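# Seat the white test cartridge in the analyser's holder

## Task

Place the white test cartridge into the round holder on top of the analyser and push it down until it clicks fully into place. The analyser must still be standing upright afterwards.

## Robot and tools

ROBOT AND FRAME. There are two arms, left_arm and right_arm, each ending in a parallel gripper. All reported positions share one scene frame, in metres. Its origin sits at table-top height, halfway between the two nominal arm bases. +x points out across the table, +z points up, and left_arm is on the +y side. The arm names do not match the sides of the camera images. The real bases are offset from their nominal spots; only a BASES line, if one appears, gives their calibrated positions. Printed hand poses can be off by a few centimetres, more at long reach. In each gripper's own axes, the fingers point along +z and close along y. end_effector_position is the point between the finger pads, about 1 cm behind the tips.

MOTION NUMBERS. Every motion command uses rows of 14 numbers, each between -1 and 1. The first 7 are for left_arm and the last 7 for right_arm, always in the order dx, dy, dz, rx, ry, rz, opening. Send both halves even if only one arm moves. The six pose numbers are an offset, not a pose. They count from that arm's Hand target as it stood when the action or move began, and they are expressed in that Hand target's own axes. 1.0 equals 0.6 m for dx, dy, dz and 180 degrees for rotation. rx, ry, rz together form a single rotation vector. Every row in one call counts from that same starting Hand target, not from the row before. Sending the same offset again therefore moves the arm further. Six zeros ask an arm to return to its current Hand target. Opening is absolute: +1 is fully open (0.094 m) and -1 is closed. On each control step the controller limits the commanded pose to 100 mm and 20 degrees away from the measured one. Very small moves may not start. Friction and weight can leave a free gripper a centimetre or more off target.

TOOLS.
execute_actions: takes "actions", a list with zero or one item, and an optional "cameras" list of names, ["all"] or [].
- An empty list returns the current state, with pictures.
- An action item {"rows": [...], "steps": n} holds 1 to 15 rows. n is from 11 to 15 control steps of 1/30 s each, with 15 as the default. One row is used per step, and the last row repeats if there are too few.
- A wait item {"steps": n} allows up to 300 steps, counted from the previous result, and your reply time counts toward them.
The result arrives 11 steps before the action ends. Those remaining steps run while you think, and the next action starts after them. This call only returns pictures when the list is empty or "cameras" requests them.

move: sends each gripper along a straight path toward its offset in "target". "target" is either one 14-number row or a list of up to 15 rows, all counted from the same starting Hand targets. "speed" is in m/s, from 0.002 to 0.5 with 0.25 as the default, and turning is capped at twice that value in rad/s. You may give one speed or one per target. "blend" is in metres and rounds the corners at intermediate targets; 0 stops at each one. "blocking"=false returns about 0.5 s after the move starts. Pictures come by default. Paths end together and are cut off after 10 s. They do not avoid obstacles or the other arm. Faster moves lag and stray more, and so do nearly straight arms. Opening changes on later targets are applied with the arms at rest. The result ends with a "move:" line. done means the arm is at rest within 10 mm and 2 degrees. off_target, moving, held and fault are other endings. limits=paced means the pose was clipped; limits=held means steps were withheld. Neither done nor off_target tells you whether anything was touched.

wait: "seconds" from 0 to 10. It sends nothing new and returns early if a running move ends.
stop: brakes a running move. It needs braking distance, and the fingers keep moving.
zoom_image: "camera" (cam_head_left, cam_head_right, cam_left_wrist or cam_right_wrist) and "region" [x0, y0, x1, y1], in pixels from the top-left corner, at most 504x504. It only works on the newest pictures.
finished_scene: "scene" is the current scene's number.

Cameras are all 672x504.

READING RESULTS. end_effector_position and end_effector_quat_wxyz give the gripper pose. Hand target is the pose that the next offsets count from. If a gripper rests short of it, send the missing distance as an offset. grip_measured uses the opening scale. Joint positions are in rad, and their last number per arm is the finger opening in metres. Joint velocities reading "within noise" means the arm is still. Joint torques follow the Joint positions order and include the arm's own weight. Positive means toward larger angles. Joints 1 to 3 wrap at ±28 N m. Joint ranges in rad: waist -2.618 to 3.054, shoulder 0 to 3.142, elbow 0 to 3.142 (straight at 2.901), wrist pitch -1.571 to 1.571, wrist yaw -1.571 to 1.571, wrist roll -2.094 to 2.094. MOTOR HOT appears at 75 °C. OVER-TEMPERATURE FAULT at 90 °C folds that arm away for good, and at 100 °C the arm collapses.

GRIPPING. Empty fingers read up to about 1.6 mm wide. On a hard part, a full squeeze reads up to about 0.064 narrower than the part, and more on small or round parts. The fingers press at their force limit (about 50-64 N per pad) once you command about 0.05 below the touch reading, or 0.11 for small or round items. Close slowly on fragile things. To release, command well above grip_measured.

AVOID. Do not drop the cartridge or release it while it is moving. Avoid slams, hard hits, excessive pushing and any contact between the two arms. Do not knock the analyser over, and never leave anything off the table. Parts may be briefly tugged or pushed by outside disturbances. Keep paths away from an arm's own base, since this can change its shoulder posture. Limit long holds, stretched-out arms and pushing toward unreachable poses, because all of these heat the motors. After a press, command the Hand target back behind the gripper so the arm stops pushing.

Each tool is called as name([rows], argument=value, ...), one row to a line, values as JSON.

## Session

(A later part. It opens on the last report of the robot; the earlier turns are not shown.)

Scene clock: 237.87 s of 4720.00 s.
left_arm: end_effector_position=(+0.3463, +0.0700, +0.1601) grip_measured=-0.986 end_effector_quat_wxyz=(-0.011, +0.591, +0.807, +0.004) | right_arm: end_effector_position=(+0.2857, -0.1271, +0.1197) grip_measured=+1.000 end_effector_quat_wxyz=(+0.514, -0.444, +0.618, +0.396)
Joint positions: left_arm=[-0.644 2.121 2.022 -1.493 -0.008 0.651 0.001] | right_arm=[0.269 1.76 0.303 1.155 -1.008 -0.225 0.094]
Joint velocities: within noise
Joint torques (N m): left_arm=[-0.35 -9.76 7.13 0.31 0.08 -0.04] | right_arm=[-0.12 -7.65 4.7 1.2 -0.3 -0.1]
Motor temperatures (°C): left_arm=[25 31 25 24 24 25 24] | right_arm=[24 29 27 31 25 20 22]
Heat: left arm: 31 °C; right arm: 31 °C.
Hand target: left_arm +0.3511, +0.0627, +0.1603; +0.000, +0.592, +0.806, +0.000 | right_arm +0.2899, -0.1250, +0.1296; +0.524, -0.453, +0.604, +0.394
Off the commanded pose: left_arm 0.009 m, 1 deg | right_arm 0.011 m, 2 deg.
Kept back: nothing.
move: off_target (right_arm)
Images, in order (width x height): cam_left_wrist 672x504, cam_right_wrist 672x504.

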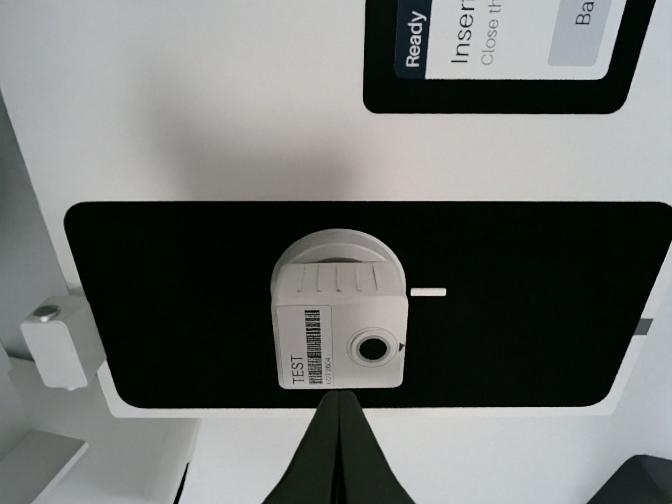

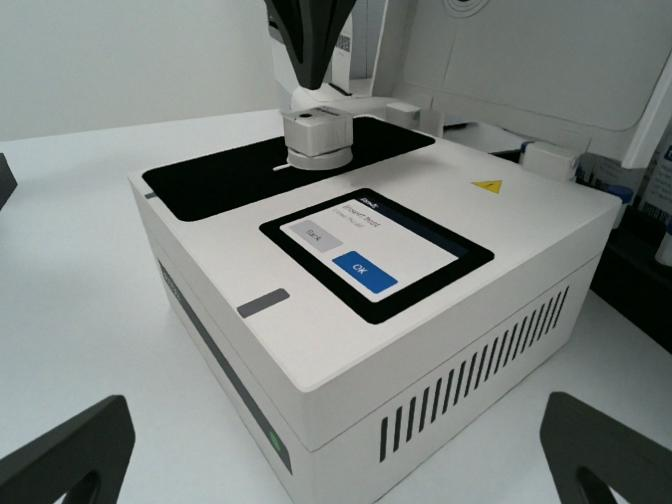

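move(target=[-0.0153,0,0.008,0,0,0,-1,0,0,0,0,0,0,1], speed=0.15, cameras=["cam_left_wrist", "cam_right_wrist"])

zoom_image(camera="cam_right_wrist", region=[260, 40, 390, 180])

Scene clock: 240.27 s of 4720.00 s.
left_arm: end_effector_position=(+0.3475, +0.0629, +0.1526) grip_measured=-0.986 end_effector_quat_wxyz=(-0.015, +0.594, +0.805, +0.004) | right_arm: end_effector_position=(+0.2857, -0.1271, +0.1197) grip_measured=+1.000 end_effector_quat_wxyz=(+0.514, -0.444, +0.618, +0.396)
Joint positions: left_arm=[-0.657 2.152 2.04 -1.489 -0.008 0.645 0.001] | right_arm=[0.269 1.76 0.303 1.155 -1.008 -0.225 0.094]
Joint velocities: within noise
Joint torques (N m): left_arm=[-0.42 -9.89 8.27 0.28 0.08 -0.11] | right_arm=[-0.16 -7.61 4.67 1.2 -0.28 -0.11]
Motor temperatures (°C): left_arm=[25 31 25 24 24 25 24] | right_arm=[24 29 27 31 25 20 22]
Heat: left arm: 31 °C; right arm: 31 °C.
Hand target: left_arm +0.3538, +0.0539, +0.1555; +0.000, +0.592, +0.806, +0.000 | right_arm +0.2899, -0.1250, +0.1296; +0.524, -0.453, +0.604, +0.394
Off the commanded pose: left_arm 0.011 m, 2 deg | right_arm 0.011 m, 2 deg.
Kept back: nothing.
move: off_target (left_arm, right_arm)
Images, in order (width x height): cam_left_wrist 672x504, cam_right_wrist 672x504.

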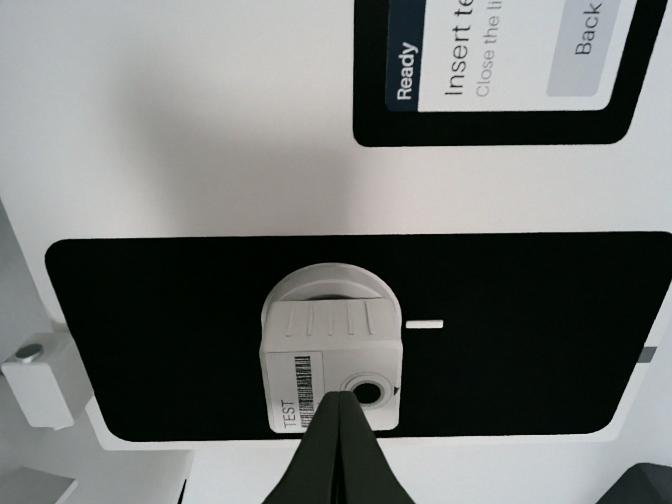

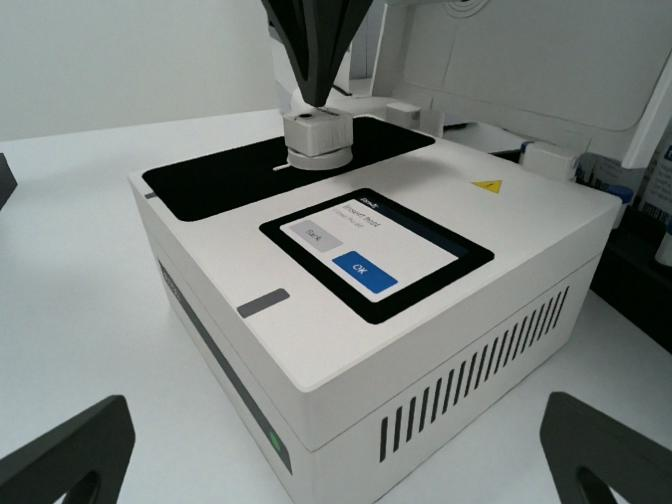

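Scaled by 3.600.

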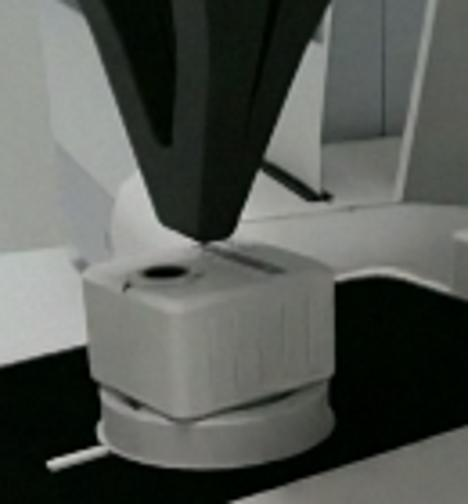

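move(target=[0,0.0028,0.055,0.005,0.0075,0,-1,0,0,0,0,0,0,1], speed=0.05, cameras=["cam_left_wrist", "cam_right_wrist"])

zoom_image(camera="cam_right_wrist", region=[270, 80, 370, 180])

Scene clock: 242.63 s of 4720.00 s.
left_arm: end_effector_position=(+0.3554, +0.0572, +0.1449) grip_measured=-0.986 end_effector_quat_wxyz=(-0.001, +0.593, +0.805, +0.004) | right_arm: end_effector_position=(+0.2857, -0.1271, +0.1197) grip_measured=+1.000 end_effector_quat_wxyz=(+0.514, -0.444, +0.618, +0.396)
Joint positions: left_arm=[-0.657 2.161 2.024 -1.436 -0.008 0.645 0.001] | right_arm=[0.269 1.76 0.303 1.155 -1.008 -0.225 0.094]
Joint velocities: within noise
Joint torques (N m): left_arm=[-0.18 -8.72 2.29 0.66 0.06 -0.09] | right_arm=[-0.12 -7.64 4.64 1.17 -0.3 -0.1]
Motor temperatures (°C): left_arm=[25 31 25 24 24 25 24] | right_arm=[24 29 27 31 25 20 22]
Heat: left arm: 31 °C; right arm: 31 °C.
Hand target: left_arm +0.3554, +0.0544, +0.1225; -0.014, +0.592, +0.806, +0.000 | right_arm +0.2899, -0.1250, +0.1296; +0.524, -0.453, +0.604, +0.394
Off the commanded pose: left_arm 0.023 m, 2 deg | right_arm 0.011 m, 2 deg.
Kept back: nothing.
move: off_target (left_arm, right_arm)
Images, in order (width x height): cam_left_wrist 672x504, cam_right_wrist 672x504.

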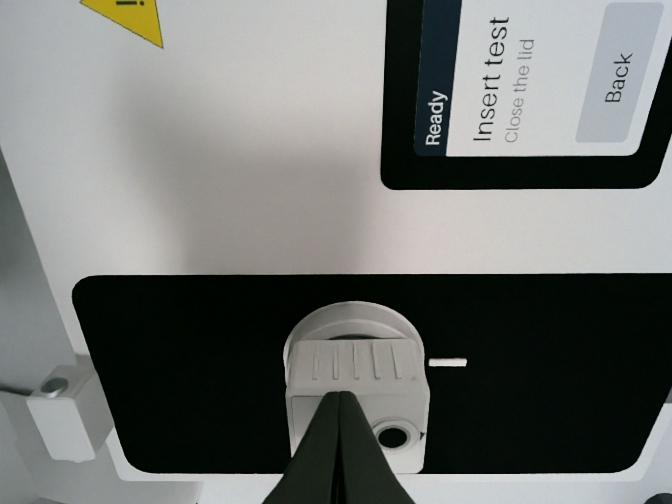

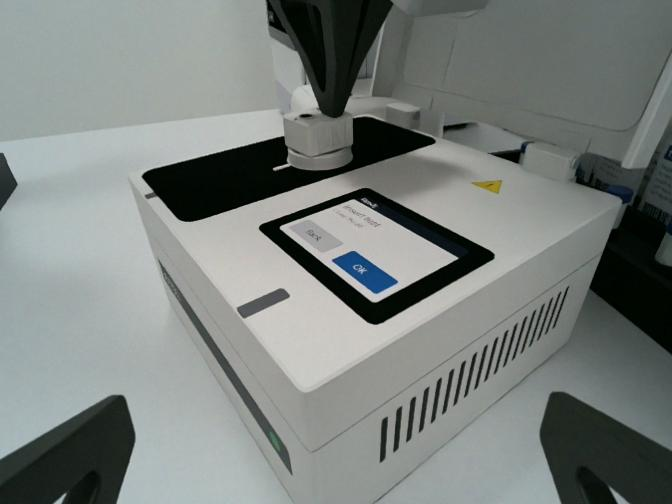

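Scaled by 5.040.

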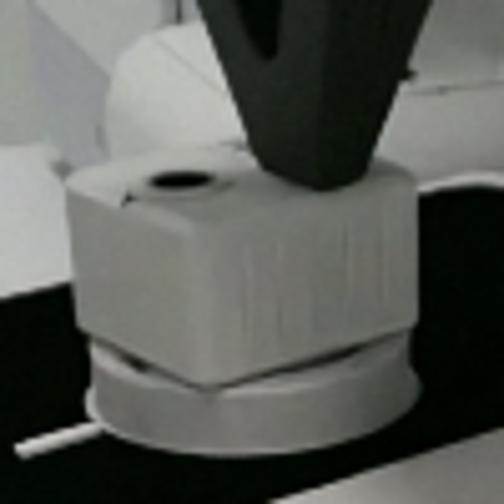

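move(target=[0.013,-0.007,-0.055,-0.005,-0.0075,0,-1,0,0,0,0,0,0,1], speed=0.1, cameras=["cam_left_wrist"])

Scene clock: 244.60 s of 4720.00 s.
left_arm: end_effector_position=(+0.3552, +0.0573, +0.1463) grip_measured=-0.986 end_effector_quat_wxyz=(+0.000, +0.593, +0.805, +0.004) | right_arm: end_effector_position=(+0.2857, -0.1271, +0.1197) grip_measured=+1.000 end_effector_quat_wxyz=(+0.514, -0.444, +0.618, +0.396)
Joint positions: left_arm=[-0.657 2.157 2.024 -1.437 -0.008 0.645 0.001] | right_arm=[0.269 1.76 0.303 1.155 -1.008 -0.225 0.094]
Joint velocities: within noise
Joint torques (N m): left_arm=[0.16 -13.37 5.53 0 0.08 -0.05] | right_arm=[-0.13 -7.66 4.64 1.18 -0.29 -0.1]
Motor temperatures (°C): left_arm=[25 31 25 24 24 25 23] | right_arm=[24 29 27 31 25 20 22]
Heat: left arm: 31 °C; right arm: 31 °C.
Hand target: left_arm +0.3498, +0.0600, +0.1558; +0.000, +0.592, +0.806, +0.000 | right_arm +0.2899, -0.1250, +0.1296; +0.524, -0.453, +0.604, +0.394
Off the commanded pose: left_arm 0.011 m, 0 deg | right_arm 0.011 m, 2 deg.
Kept back: nothing.
move: off_target (left_arm, right_arm)
Images, in order (width x height): cam_left_wrist 672x504.

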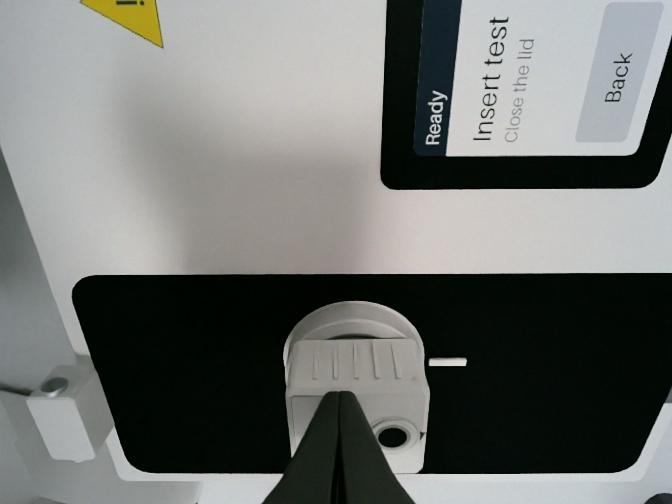

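move(target=[0.005,0,-0.04,0,0,0,-1,0,0,0,0,0,0,1], speed=0.2, cameras=["cam_left_wrist"])

Scene clock: 246.10 s of 4720.00 s.
left_arm: end_effector_position=(+0.3454, +0.0644, +0.1655) grip_measured=-0.986 end_effector_quat_wxyz=(-0.019, +0.593, +0.805, +0.004) | right_arm: end_effector_position=(+0.2857, -0.1271, +0.1197) grip_measured=+1.000 end_effector_quat_wxyz=(+0.514, -0.444, +0.618, +0.396)
Joint positions: left_arm=[-0.657 2.157 2.1 -1.551 -0.008 0.645 0.001] | right_arm=[0.269 1.76 0.303 1.155 -1.008 -0.225 0.094]
Joint velocities: within noise
Joint torques (N m): left_arm=[0.57 -12.52 8.09 0.06 0.08 0] | right_arm=[-0.13 -7.65 4.67 1.19 -0.29 -0.11]
Motor temperatures (°C): left_arm=[25 32 25 24 24 25 23] | right_arm=[24 29 27 31 25 20 22]
Heat: left arm: 32 °C; right arm: 31 °C.
Hand target: left_arm +0.3489, +0.0628, +0.1799; +0.000, +0.592, +0.806, +0.000 | right_arm +0.2899, -0.1250, +0.1296; +0.524, -0.453, +0.604, +0.394
Off the commanded pose: left_arm 0.015 m, 2 deg | right_arm 0.011 m, 2 deg.
Kept back: nothing.
move: off_target (left_arm, right_arm)
Images, in order (width x height): cam_left_wrist 672x504.

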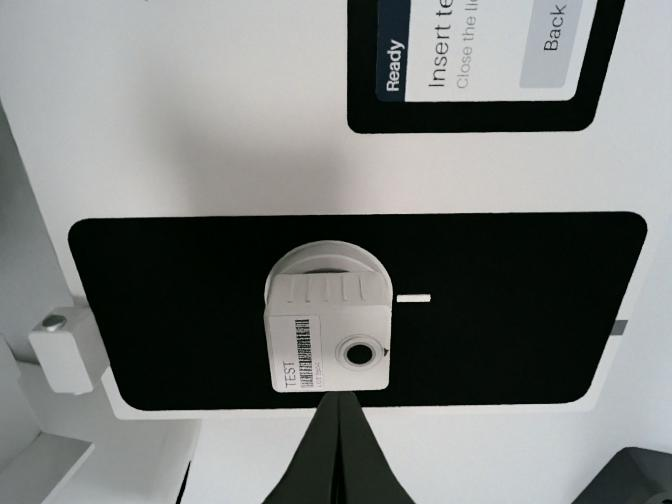

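move(target=[0.0038,0.0045,0.038,-0.007,-0.0105,0,-1,0,0,0,0,0,0,1], speed=0.15, cameras=["cam_left_wrist"])

Scene clock: 248.77 s of 4720.00 s.
left_arm: end_effector_position=(+0.3503, +0.0648, +0.1471) grip_measured=-0.986 end_effector_quat_wxyz=(+0.003, +0.592, +0.806, +0.003) | right_arm: end_effector_position=(+0.2857, -0.1271, +0.1197) grip_measured=+1.000 end_effector_quat_wxyz=(+0.514, -0.444, +0.618, +0.395)
Joint positions: left_arm=[-0.648 2.112 1.957 -1.41 -0.006 0.649 0.001] | right_arm=[0.269 1.76 0.303 1.155 -1.008 -0.226 0.094]
Joint velocities: left_arm=[within noise] | right_arm=[-0.037 -0.007 -0.017 -0.007 0.154 -0.007 0]
Joint torques (N m): left_arm=[0.69 -14.2 4.27 0.35 0.1 0.07] | right_arm=[-0.13 -7.64 4.64 1.19 -0.3 -0.11]
Motor temperatures (°C): left_arm=[25 32 25 24 24 25 23] | right_arm=[24 29 27 31 25 20 22]
Heat: left arm: 32 °C; right arm: 31 °C.
Hand target: left_arm +0.3508, +0.0657, +0.1571; +0.020, +0.592, +0.806, -0.001 | right_arm +0.2899, -0.1250, +0.1296; +0.525, -0.453, +0.604, +0.393
Off the commanded pose: left_arm 0.010 m, 2 deg | right_arm 0.011 m, 2 deg.
Kept back: nothing.
move: off_target (right_arm)
Images, in order (width x height): cam_left_wrist 672x504.

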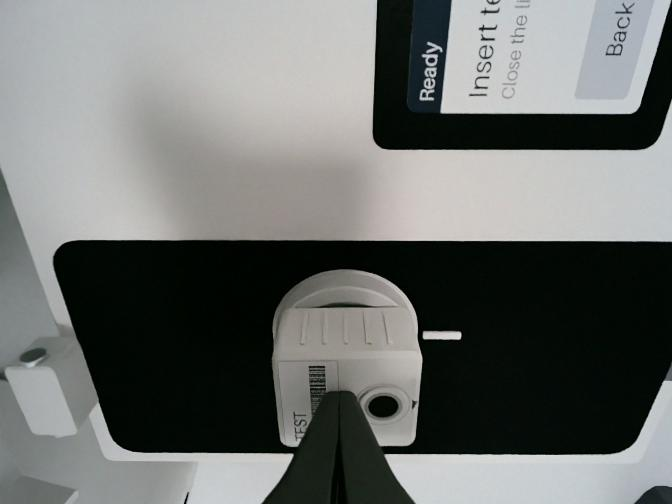

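execute_actions(actions=[], cameras=["cam_right_wrist"])

zoom_image(camera="cam_right_wrist", region=[260, 70, 380, 190])

Scene clock: 249.27 s of 4720.00 s.
left_arm: end_effector_position=(+0.3506, +0.0646, +0.1471) grip_measured=-0.986 end_effector_quat_wxyz=(+0.004, +0.592, +0.806, +0.003) | right_arm: end_effector_position=(+0.2857, -0.1271, +0.1197) grip_measured=+1.000 end_effector_quat_wxyz=(+0.514, -0.444, +0.618, +0.395)
Joint positions: left_arm=[-0.648 2.112 1.957 -1.408 -0.006 0.649 0.001] | right_arm=[0.269 1.76 0.303 1.155 -1.008 -0.226 0.094]
Joint velocities: within noise
Joint torques (N m): left_arm=[0.68 -14.2 4.3 0.36 0.1 0.07] | right_arm=[-0.16 -7.68 4.67 1.2 -0.28 -0.11]
Motor temperatures (°C): left_arm=[25 32 25 24 24 25 23] | right_arm=[24 29 27 31 25 20 22]
Heat: left arm: 32 °C; right arm: 31 °C.
Hand target: left_arm +0.3508, +0.0657, +0.1571; +0.020, +0.592, +0.806, -0.001 | right_arm +0.2899, -0.1250, +0.1296; +0.525, -0.453, +0.604, +0.393
Off the commanded pose: left_arm 0.010 m, 2 deg | right_arm 0.011 m, 2 deg.
Steps of this call (1-15: nothing new was sent). Readings (end_effector_position of left_arm | right_arm):
1: (+0.3504, +0.0648, +0.1471) | (+0.2857, -0.1271, +0.1197)
2: (+0.3505, +0.0647, +0.1471) | (+0.2857, -0.1271, +0.1197)
4: (+0.3506, +0.0647, +0.1471) | (+0.2857, -0.1271, +0.1197)
8: (+0.3506, +0.0646, +0.1471) | (+0.2857, -0.1271, +0.1197)
15: the state above
Images, in order (width x height): cam_right_wrist 672x504.

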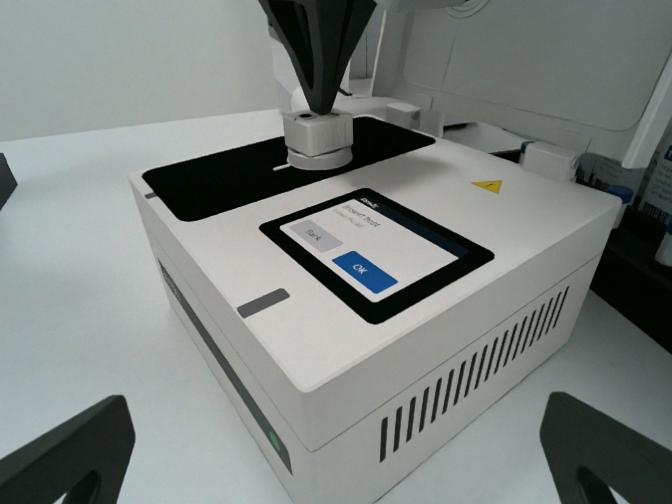

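Scaled by 4.200.

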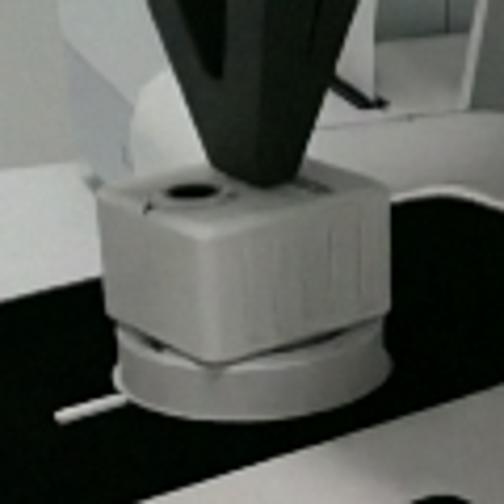

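move(target=[0.0107,-0.0077,0.1195,0.018,0.027,0,-1,0,0,0,0,0,0,1], speed=0.1, cameras=["cam_left_wrist", "cam_right_wrist"])

zoom_image(camera="cam_right_wrist", region=[260, 70, 380, 190])

Scene clock: 251.97 s of 4720.00 s.
left_arm: end_effector_position=(+0.3499, +0.0653, +0.1431) grip_measured=-0.986 end_effector_quat_wxyz=(+0.027, +0.591, +0.806, +0.004) | right_arm: end_effector_position=(+0.2857, -0.1271, +0.1197) grip_measured=+1.000 end_effector_quat_wxyz=(+0.514, -0.444, +0.618, +0.395)
Joint positions: left_arm=[-0.648 2.053 1.851 -1.314 -0.007 0.649 0.001] | right_arm=[0.269 1.76 0.303 1.155 -1.008 -0.226 0.094]
Joint velocities: within noise
Joint torques (N m): left_arm=[0.42 -2.43 -0.02 0.8 0.04 0.03] | right_arm=[-0.12 -7.65 4.64 1.19 -0.29 -0.11]
Motor temperatures (°C): left_arm=[25 32 25 24 24 25 23] | right_arm=[24 29 27 31 25 20 22]
Heat: left arm: 32 °C; right arm: 31 °C.
Hand target: left_arm +0.3467, +0.0687, +0.0851; -0.031, +0.592, +0.805, +0.001 | right_arm +0.2899, -0.1250, +0.1296; +0.525, -0.453, +0.604, +0.393
Off the commanded pose: left_arm 0.058 m, 7 deg | right_arm 0.011 m, 2 deg.
Kept back: nothing.
move: off_target (left_arm, right_arm)
Images, in order (width x height): cam_left_wrist 672x504, cam_right_wrist 672x504.

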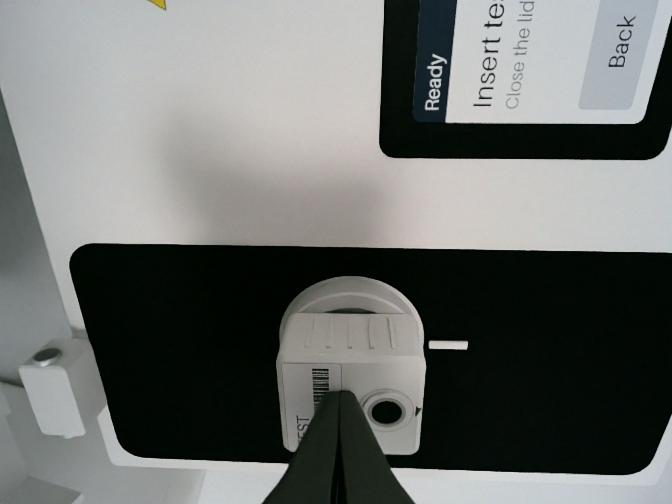

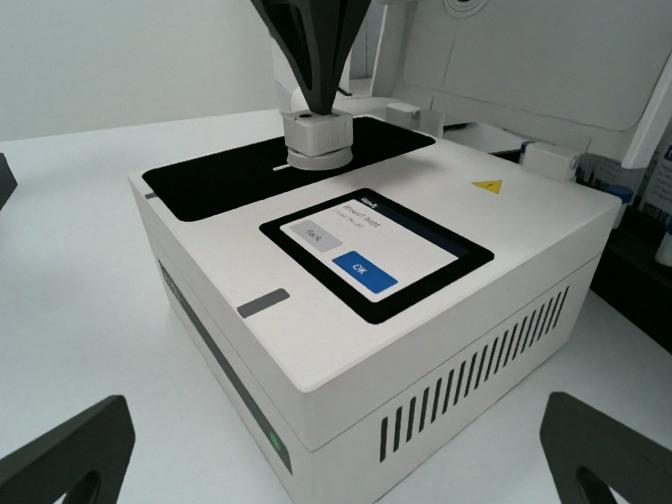

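Scaled by 4.200.

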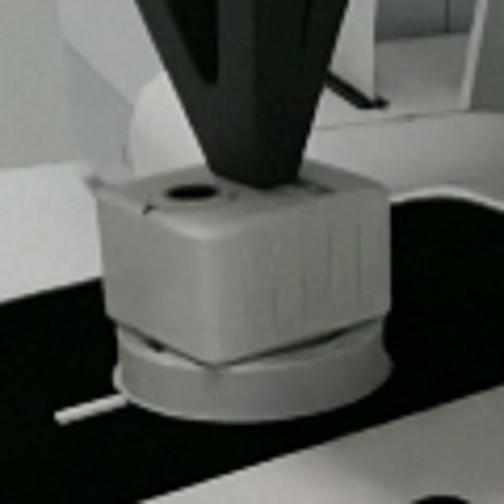

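move(target=[0,0,0.064,0.016,0.024,0,-1,0,0,0,0,0,0,1], speed=0.15, cameras=["cam_right_wrist"])

zoom_image(camera="cam_right_wrist", region=[260, 70, 380, 190])

Scene clock: 253.33 s of 4720.00 s.
left_arm: end_effector_position=(+0.3491, +0.0665, +0.1388) grip_measured=-0.986 end_effector_quat_wxyz=(+0.020, +0.591, +0.806, +0.005) | right_arm: end_effector_position=(+0.2857, -0.1271, +0.1197) grip_measured=+1.000 end_effector_quat_wxyz=(+0.514, -0.444, +0.618, +0.395)
Joint positions: left_arm=[-0.648 2.062 1.847 -1.315 -0.01 0.649 0.001] | right_arm=[0.269 1.76 0.303 1.155 -1.008 -0.226 0.094]
Joint velocities: within noise
Joint torques (N m): left_arm=[0.21 3.84 -0.85 0.85 -0.01 0] | right_arm=[-0.13 -7.65 4.67 1.19 -0.3 -0.11]
Motor temperatures (°C): left_arm=[25 31 25 24 24 25 23] | right_arm=[24 29 27 31 25 20 22]
Heat: left arm: 31 °C; right arm: 31 °C.
Hand target: left_arm +0.3449, +0.0701, +0.0468; -0.076, +0.590, +0.803, +0.003 | right_arm +0.2900, -0.1250, +0.1296; +0.525, -0.453, +0.604, +0.393
Off the commanded pose: left_arm 0.092 m, 11 deg | right_arm 0.011 m, 2 deg.
Kept back: nothing.
move: off_target (left_arm, right_arm)
Images, in order (width x height): cam_right_wrist 672x504.

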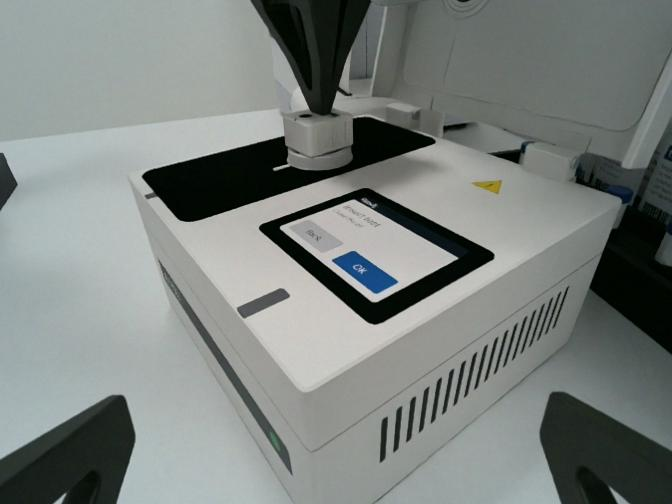

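Scaled by 4.200.

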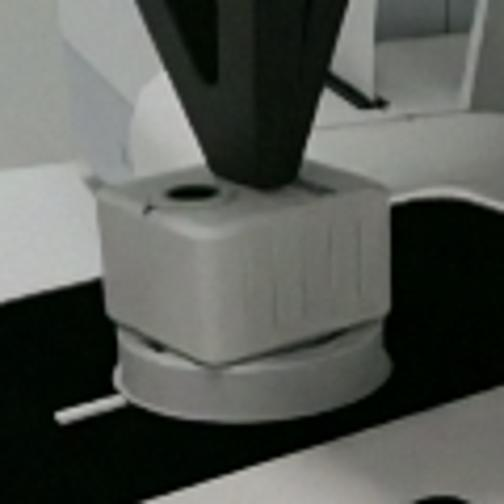

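move([
  [0.0195,0.027,0.007,0,0,0,-1,0,0,0,0,0,0,1],
  [-0.0195,-0.027,0.007,0,0,0,-1,0,0,0,0,0,0,1],
  [-0.027,0.0195,0.007,0,0,0,-1,0,0,0,0,0,0,1],
  [0.0338,-0.0244,0.007,0,0,0,-1,0,0,0,0,0,0,1],
  [0,0,0.008,0,0,0,-1,0,0,0,0,0,0,1],
], speed=0.08, blend=0.005, cameras=["cam_right_wrist"])

zoom_image(camera="cam_right_wrist", region=[260, 70, 380, 190])

Scene clock: 256.80 s of 4720.00 s.
left_arm: end_effector_position=(+0.3489, +0.0664, +0.1385) grip_measured=-0.987 end_effector_quat_wxyz=(+0.025, +0.592, +0.806, +0.013) | right_arm: end_effector_position=(+0.2857, -0.1271, +0.1197) grip_measured=+1.000 end_effector_quat_wxyz=(+0.514, -0.444, +0.618, +0.395)
Joint positions: left_arm=[-0.656 2.051 1.829 -1.298 -0.026 0.643 0.001] | right_arm=[0.269 1.76 0.303 1.155 -1.008 -0.226 0.094]
Joint velocities: within noise
Joint torques (N m): left_arm=[0.94 4.62 -1.2 0.88 0.18 0.05] | right_arm=[-0.1 -7.69 4.63 1.19 -0.29 -0.11]
Motor temperatures (°C): left_arm=[25 31 25 24 24 25 23] | right_arm=[24 29 27 31 25 20 22]
Heat: left arm: 31 °C; right arm: 31 °C.
Hand target: left_arm +0.3443, +0.0705, +0.0419; -0.076, +0.591, +0.803, +0.003 | right_arm +0.2900, -0.1250, +0.1296; +0.525, -0.453, +0.604, +0.393
Off the commanded pose: left_arm 0.097 m, 12 deg | right_arm 0.011 m, 2 deg.
Kept back: nothing.
move: off_target (left_arm, right_arm)
Images, in order (width x height): cam_right_wrist 672x504.

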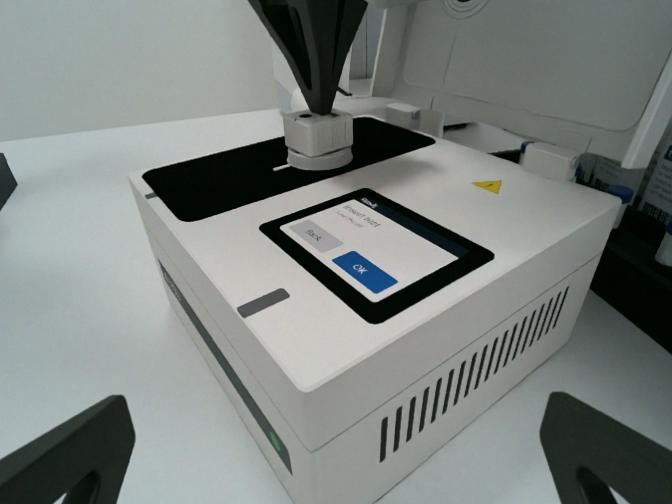

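Scaled by 4.200.

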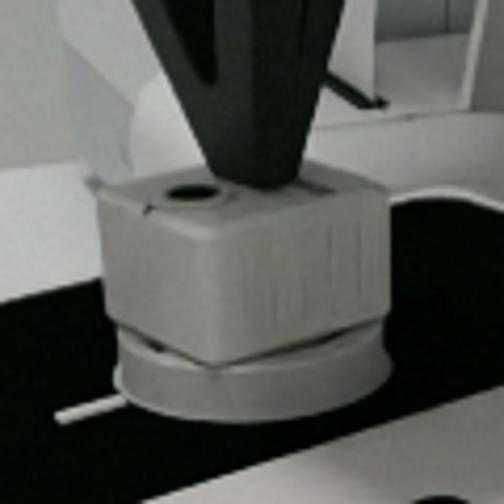

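move(target=[0.0165,-0.0119,-0.1318,-0.0203,-0.0304,0,-1,0,0,0,0,0,0,1], speed=0.2, cameras=["cam_left_wrist"])

Scene clock: 264.03 s of 4720.00 s.
left_arm: end_effector_position=(+0.3504, +0.0654, +0.1452) grip_measured=-0.987 end_effector_quat_wxyz=(+0.025, +0.591, +0.806, +0.009) | right_arm: end_effector_position=(+0.2857, -0.1271, +0.1197) grip_measured=+1.000 end_effector_quat_wxyz=(+0.514, -0.444, +0.618, +0.395)
Joint positions: left_arm=[-0.652 2.06 1.87 -1.331 -0.017 0.645 0.001] | right_arm=[0.269 1.76 0.303 1.155 -1.008 -0.226 0.094]
Joint velocities: within noise
Joint torques (N m): left_arm=[0.76 -5.86 5.16 0.06 0.16 0.06] | right_arm=[-0.09 -7.65 4.67 1.18 -0.29 -0.11]
Motor temperatures (°C): left_arm=[25 30 24 24 24 25 23] | right_arm=[24 29 27 31 25 20 22]
Heat: left arm: 30 °C; right arm: 31 °C.
Hand target: left_arm +0.3440, +0.0703, +0.1220; -0.019, +0.592, +0.806, +0.001 | right_arm +0.2900, -0.1250, +0.1296; +0.525, -0.453, +0.604, +0.393
Off the commanded pose: left_arm 0.025 m, 5 deg | right_arm 0.011 m, 2 deg.
Kept back: nothing.
move: off_target (left_arm, right_arm)
Images, in order (width x height): cam_left_wrist 672x504.

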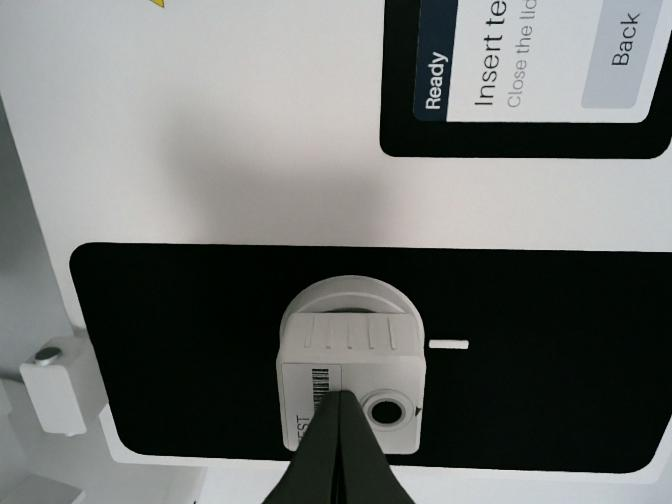

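execute_actions(actions=[], cameras=["cam_right_wrist"])

zoom_image(camera="cam_right_wrist", region=[275, 95, 360, 150])

Scene clock: 265.97 s of 4720.00 s.
left_arm: end_effector_position=(+0.3504, +0.0655, +0.1452) grip_measured=-0.987 end_effector_quat_wxyz=(+0.024, +0.591, +0.806, +0.009) | right_arm: end_effector_position=(+0.2857, -0.1271, +0.1197) grip_measured=+1.000 end_effector_quat_wxyz=(+0.514, -0.444, +0.618, +0.395)
Joint positions: left_arm=[-0.651 2.061 1.87 -1.331 -0.017 0.646 0.001] | right_arm=[0.269 1.76 0.303 1.155 -1.008 -0.226 0.094]
Joint velocities: within noise
Joint torques (N m): left_arm=[0.76 -5.85 5.16 0.07 0.15 0.06] | right_arm=[-0.14 -7.65 4.66 1.19 -0.29 -0.11]
Motor temperatures (°C): left_arm=[25 30 24 24 24 25 23] | right_arm=[24 29 27 31 25 20 22]
Heat: left arm: 30 °C; right arm: 31 °C.
Hand target: left_arm +0.3440, +0.0704, +0.1219; -0.019, +0.592, +0.806, +0.001 | right_arm +0.2900, -0.1250, +0.1296; +0.525, -0.453, +0.604, +0.393
Off the commanded pose: left_arm 0.025 m, 5 deg | right_arm 0.011 m, 2 deg.
Steps of this call (1-58: nothing new was sent). Readings (end_effector_position of left_arm | right_arm):
1: (+0.3504, +0.0655, +0.1452) | (+0.2857, -0.1271, +0.1197)
2: (+0.3504, +0.0655, +0.1452) | (+0.2857, -0.1271, +0.1197)
4: (+0.3504, +0.0656, +0.1452) | (+0.2857, -0.1271, +0.1197)
8: (+0.3503, +0.0655, +0.1452) | (+0.2857, -0.1271, +0.1197)
58: the state above
Images, in order (width x height): cam_right_wrist 672x504.

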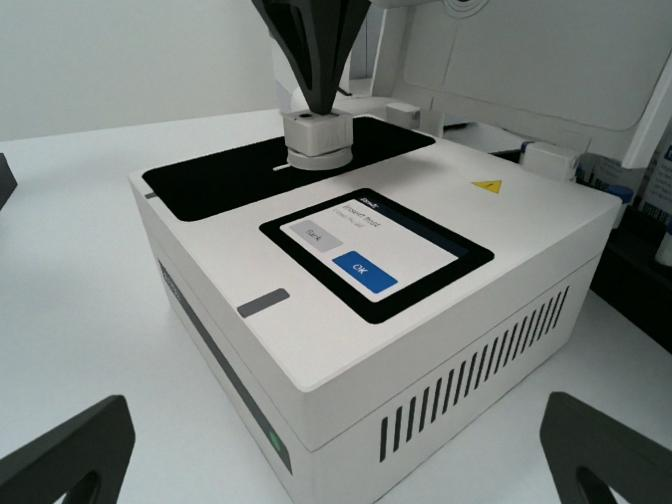

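Scaled by 5.929.

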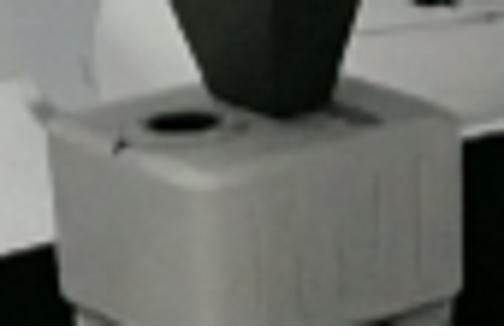

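move([
  [0.002,-0.0014,-0.062,-0.0068,-0.0102,0,-1,0,0,0,0,0,0,1],
  [-0.0187,-0.0028,-0.0965,-0.0068,-0.0102,0,-1,0,0,0,0,0,0,1],
], speed=0.15, blend=0.005, cameras=[])

move(target=[0,0,0.038,-0.007,-0.0105,0,-1,0,0,0,0,0,0,1], speed=0.15, cameras=["cam_left_wrist", "cam_right_wrist"])

zoom_image(camera="cam_right_wrist", region=[275, 95, 360, 150])

Scene clock: 270.03 s of 4720.00 s.
left_arm: end_effector_position=(+0.3473, +0.0645, +0.1768) grip_measured=-0.987 end_effector_quat_wxyz=(-0.003, +0.592, +0.806, +0.005) | right_arm: end_effector_position=(+0.2857, -0.1271, +0.1197) grip_measured=+1.000 end_effector_quat_wxyz=(+0.514, -0.444, +0.618, +0.395)
Joint positions: left_arm=[-0.655 2.137 2.115 -1.555 -0.011 0.643 0.001] | right_arm=[0.269 1.76 0.303 1.155 -1.008 -0.226 0.094]
Joint velocities: within noise
Joint torques (N m): left_arm=[-0.72 -9.85 7.98 0.15 0.11 -0.12] | right_arm=[-0.13 -7.61 4.67 1.19 -0.3 -0.1]
Motor temperatures (°C): left_arm=[25 30 24 24 24 25 23] | right_arm=[24 29 27 31 25 20 22]
Heat: left arm: 30 °C; right arm: 31 °C.
Hand target: left_arm +0.3474, +0.0578, +0.1795; +0.000, +0.592, +0.806, +0.000 | right_arm +0.2900, -0.1250, +0.1296; +0.525, -0.453, +0.604, +0.393
Off the commanded pose: left_arm 0.007 m, 1 deg | right_arm 0.011 m, 2 deg.
Kept back: nothing.
move: off_target (right_arm)
No camera images: "cameras" was empty.

Scene clock: 271.03 s of 4720.00 s.
left_arm: end_effector_position=(+0.3504, +0.0617, +0.1474) grip_measured=-0.987 end_effector_quat_wxyz=(+0.004, +0.592, +0.806, +0.004) | right_arm: end_effector_position=(+0.2857, -0.1271, +0.1197) grip_measured=+1.000 end_effector_quat_wxyz=(+0.514, -0.444, +0.618, +0.395)
Joint positions: left_arm=[-0.655 2.119 1.968 -1.413 -0.008 0.643 0.001] | right_arm=[0.269 1.76 0.303 1.155 -1.008 -0.226 0.094]
Joint velocities: within noise
Joint torques (N m): left_arm=[-0.62 -14.11 4.31 0.37 0.11 -0.11] | right_arm=[-0.1 -7.65 4.7 1.18 -0.28 -0.11]
Motor temperatures (°C): left_arm=[25 30 24 24 24 25 23] | right_arm=[24 29 27 31 25 20 22]
Heat: left arm: 30 °C; right arm: 31 °C.
Hand target: left_arm +0.3474, +0.0578, +0.1567; +0.020, +0.592, +0.806, -0.001 | right_arm +0.2900, -0.1250, +0.1296; +0.525, -0.453, +0.604, +0.393
Off the commanded pose: left_arm 0.011 m, 2 deg | right_arm 0.011 m, 2 deg.
Kept back: nothing.
move: off_target (left_arm, right_arm)
Images, in order (width x height): cam_left_wrist 672x504, cam_right_wrist 672x504.

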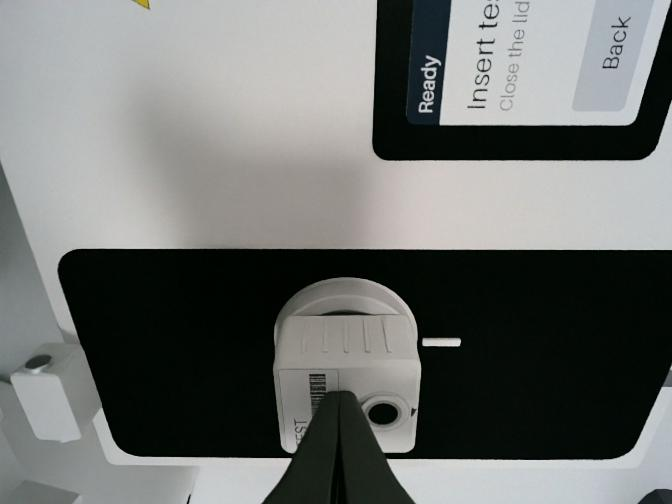

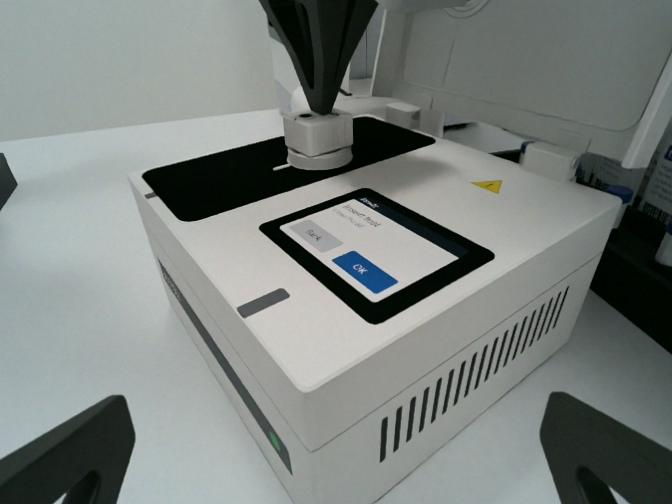

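Scaled by 5.929.

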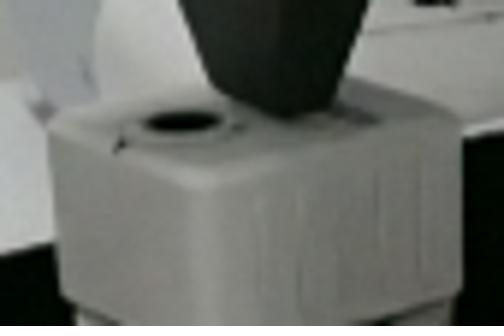

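move(target=[-0.0036,-0.005,0,0,0,0,-1,0,0,0,0,0,0,1], speed=0.15, cameras=["cam_left_wrist"])

Scene clock: 274.10 s of 4720.00 s.
left_arm: end_effector_position=(+0.3482, +0.0579, +0.1473) grip_measured=-0.987 end_effector_quat_wxyz=(+0.005, +0.594, +0.805, +0.004) | right_arm: end_effector_position=(+0.2857, -0.1271, +0.1197) grip_measured=+1.000 end_effector_quat_wxyz=(+0.514, -0.444, +0.618, +0.395)
Joint positions: left_arm=[-0.666 2.119 1.968 -1.411 -0.008 0.636 0.001] | right_arm=[0.269 1.76 0.303 1.155 -1.008 -0.226 0.094]
Joint velocities: within noise
Joint torques (N m): left_arm=[-0.43 -14.12 4.3 0.36 0.11 -0.11] | right_arm=[-0.13 -7.68 4.64 1.18 -0.3 -0.1]
Motor temperatures (°C): left_arm=[25 31 24 24 24 25 23] | right_arm=[24 29 27 31 25 20 22]
Heat: left arm: 31 °C; right arm: 31 °C.
Hand target: left_arm +0.3452, +0.0548, +0.1567; +0.020, +0.592, +0.806, -0.001 | right_arm +0.2900, -0.1250, +0.1296; +0.525, -0.453, +0.604, +0.393
Off the commanded pose: left_arm 0.010 m, 2 deg | right_arm 0.011 m, 2 deg.
Kept back: nothing.
move: off_target (right_arm)
Images, in order (width x height): cam_left_wrist 672x504.

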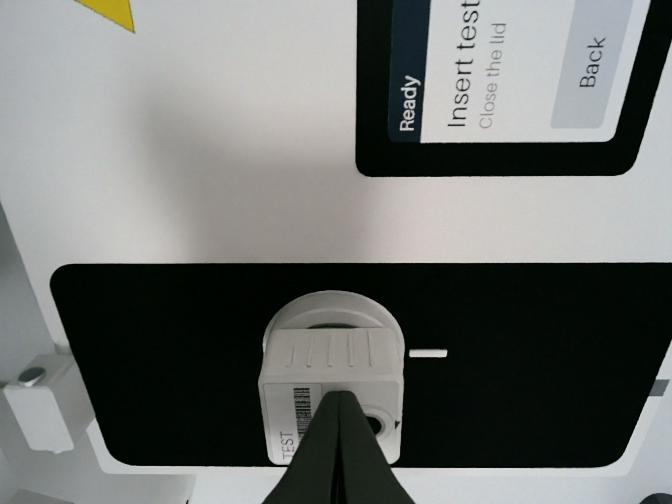

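move(target=[0.0059,0,0.1188,0.0256,0.0384,0,-1,0,0,0,0,0,0,1], speed=0.1, cameras=["cam_left_wrist"])

execute_actions(actions=[], cameras=["cam_right_wrist"])

zoom_image(camera="cam_right_wrist", region=[275, 95, 360, 180])

Scene clock: 276.33 s of 4720.00 s.
left_arm: end_effector_position=(+0.3481, +0.0580, +0.1435) grip_measured=-0.987 end_effector_quat_wxyz=(+0.003, +0.593, +0.805, +0.004) | right_arm: end_effector_position=(+0.2857, -0.1271, +0.1197) grip_measured=+1.000 end_effector_quat_wxyz=(+0.514, -0.444, +0.618, +0.395)
Joint positions: left_arm=[-0.666 2.12 1.955 -1.4 -0.008 0.635 0.001] | right_arm=[0.269 1.76 0.303 1.155 -1.008 -0.226 0.094]
Joint velocities: within noise
Joint torques (N m): left_arm=[-0.28 -2.19 0.81 0.76 0.03 -0.1] | right_arm=[-0.12 -7.68 4.66 1.19 -0.29 -0.11]
Motor temperatures (°C): left_arm=[25 31 24 24 24 25 23] | right_arm=[24 29 27 31 25 20 22]
Heat: left arm: 31 °C; right arm: 31 °C.
Hand target: left_arm +0.3464, +0.0563, +0.0853; -0.052, +0.591, +0.805, +0.002 | right_arm +0.2900, -0.1250, +0.1296; +0.525, -0.453, +0.604, +0.393
Off the commanded pose: left_arm 0.058 m, 6 deg | right_arm 0.011 m, 2 deg.
Kept back: nothing.
move: off_target (left_arm, right_arm)
Images, in order (width x height): cam_left_wrist 672x504.

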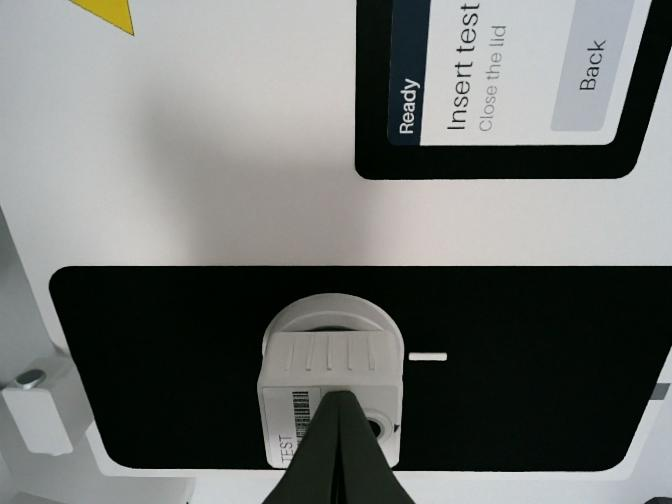

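Scene clock: 276.33 s of 4720.00 s.
left_arm: end_effector_position=(+0.3481, +0.0580, +0.1435) grip_measured=-0.987 end_effector_quat_wxyz=(+0.003, +0.593, +0.805, +0.004) | right_arm: end_effector_position=(+0.2857, -0.1271, +0.1197) grip_measured=+1.000 end_effector_quat_wxyz=(+0.514, -0.444, +0.618, +0.395)
Joint positions: left_arm=[-0.666 2.12 1.955 -1.4 -0.008 0.635 0.001] | right_arm=[0.269 1.76 0.303 1.155 -1.008 -0.226 0.094]
Joint velocities: within noise
Joint torques (N m): left_arm=[-0.28 -2.19 0.81 0.76 0.03 -0.1] | right_arm=[-0.12 -7.68 4.66 1.19 -0.29 -0.11]
Motor temperatures (°C): left_arm=[25 31 24 24 24 25 23] | right_arm=[24 29 27 31 25 20 22]
Heat: left arm: 31 °C; right arm: 31 °C.
Hand target: left_arm +0.3464, +0.0563, +0.0853; -0.052, +0.591, +0.805, +0.002 | right_arm +0.2900, -0.1250, +0.1296; +0.525, -0.453, +0.604, +0.393
Off the commanded pose: left_arm 0.058 m, 6 deg | right_arm 0.011 m, 2 deg.
Kept back: nothing.
Images, in order (width x height): cam_right_wrist 672x504.

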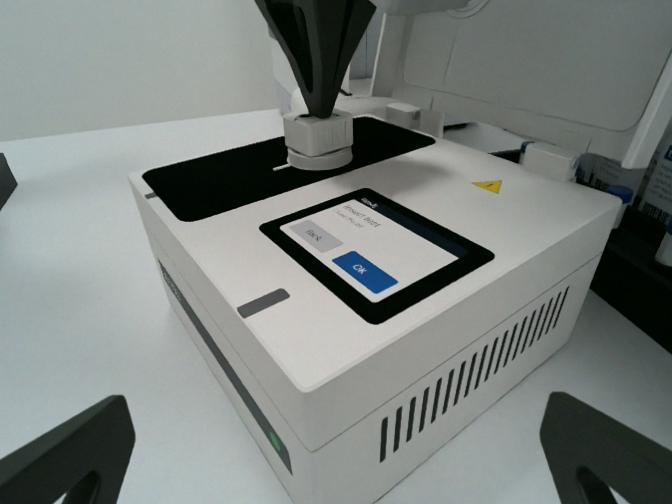

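Scaled by 5.929.

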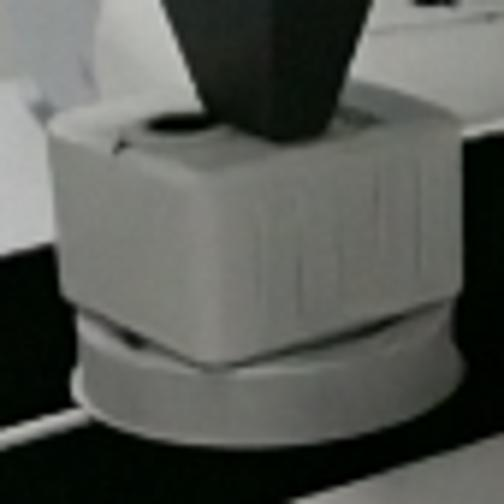

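move(target=[0,0,0.0645,0.0108,0.0162,0,-1,0,0,0,0,0,0,1], speed=0.3, cameras=["cam_right_wrist"])

zoom_image(camera="cam_right_wrist", region=[275, 95, 360, 180])

Scene clock: 278.00 s of 4720.00 s.
left_arm: end_effector_position=(+0.3468, +0.0589, +0.1389) grip_measured=-0.987 end_effector_quat_wxyz=(+0.002, +0.593, +0.805, +0.004) | right_arm: end_effector_position=(+0.2857, -0.1271, +0.1197) grip_measured=+1.000 end_effector_quat_wxyz=(+0.514, -0.444, +0.618, +0.395)
Joint positions: left_arm=[-0.666 2.113 1.925 -1.378 -0.008 0.635 0.001] | right_arm=[0.269 1.76 0.303 1.155 -1.008 -0.226 0.094]
Joint velocities: within noise
Joint torques (N m): left_arm=[-0.36 2.18 -2.66 1.06 0 -0.11] | right_arm=[-0.13 -7.65 4.64 1.18 -0.29 -0.1]
Motor temperatures (°C): left_arm=[25 31 24 24 24 25 23] | right_arm=[24 29 27 31 25 20 22]
Heat: left arm: 31 °C; right arm: 31 °C.
Hand target: left_arm +0.3433, +0.0589, +0.0469; -0.083, +0.590, +0.803, +0.004 | right_arm +0.2900, -0.1250, +0.1296; +0.525, -0.453, +0.604, +0.393
Off the commanded pose: left_arm 0.092 m, 10 deg | right_arm 0.011 m, 2 deg.
Kept back: nothing.
move: off_target (left_arm, right_arm)
Images, in order (width x height): cam_right_wrist 672x504.

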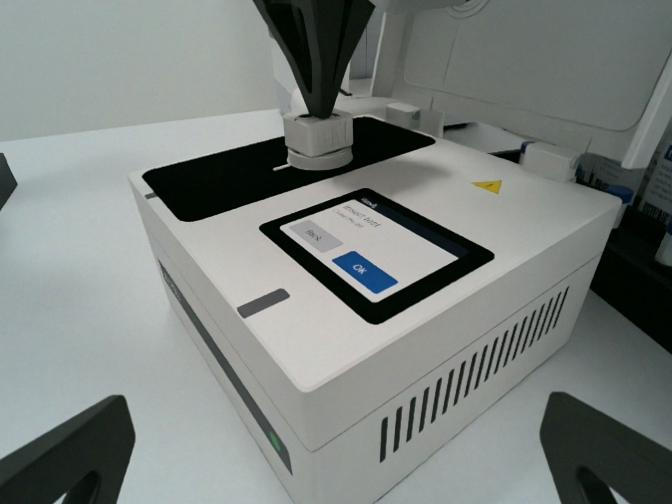

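Scaled by 5.929.

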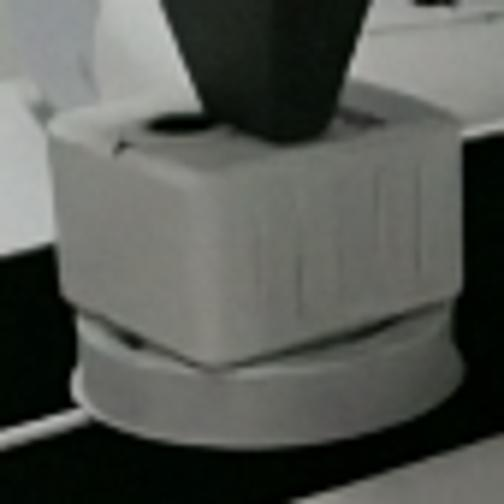

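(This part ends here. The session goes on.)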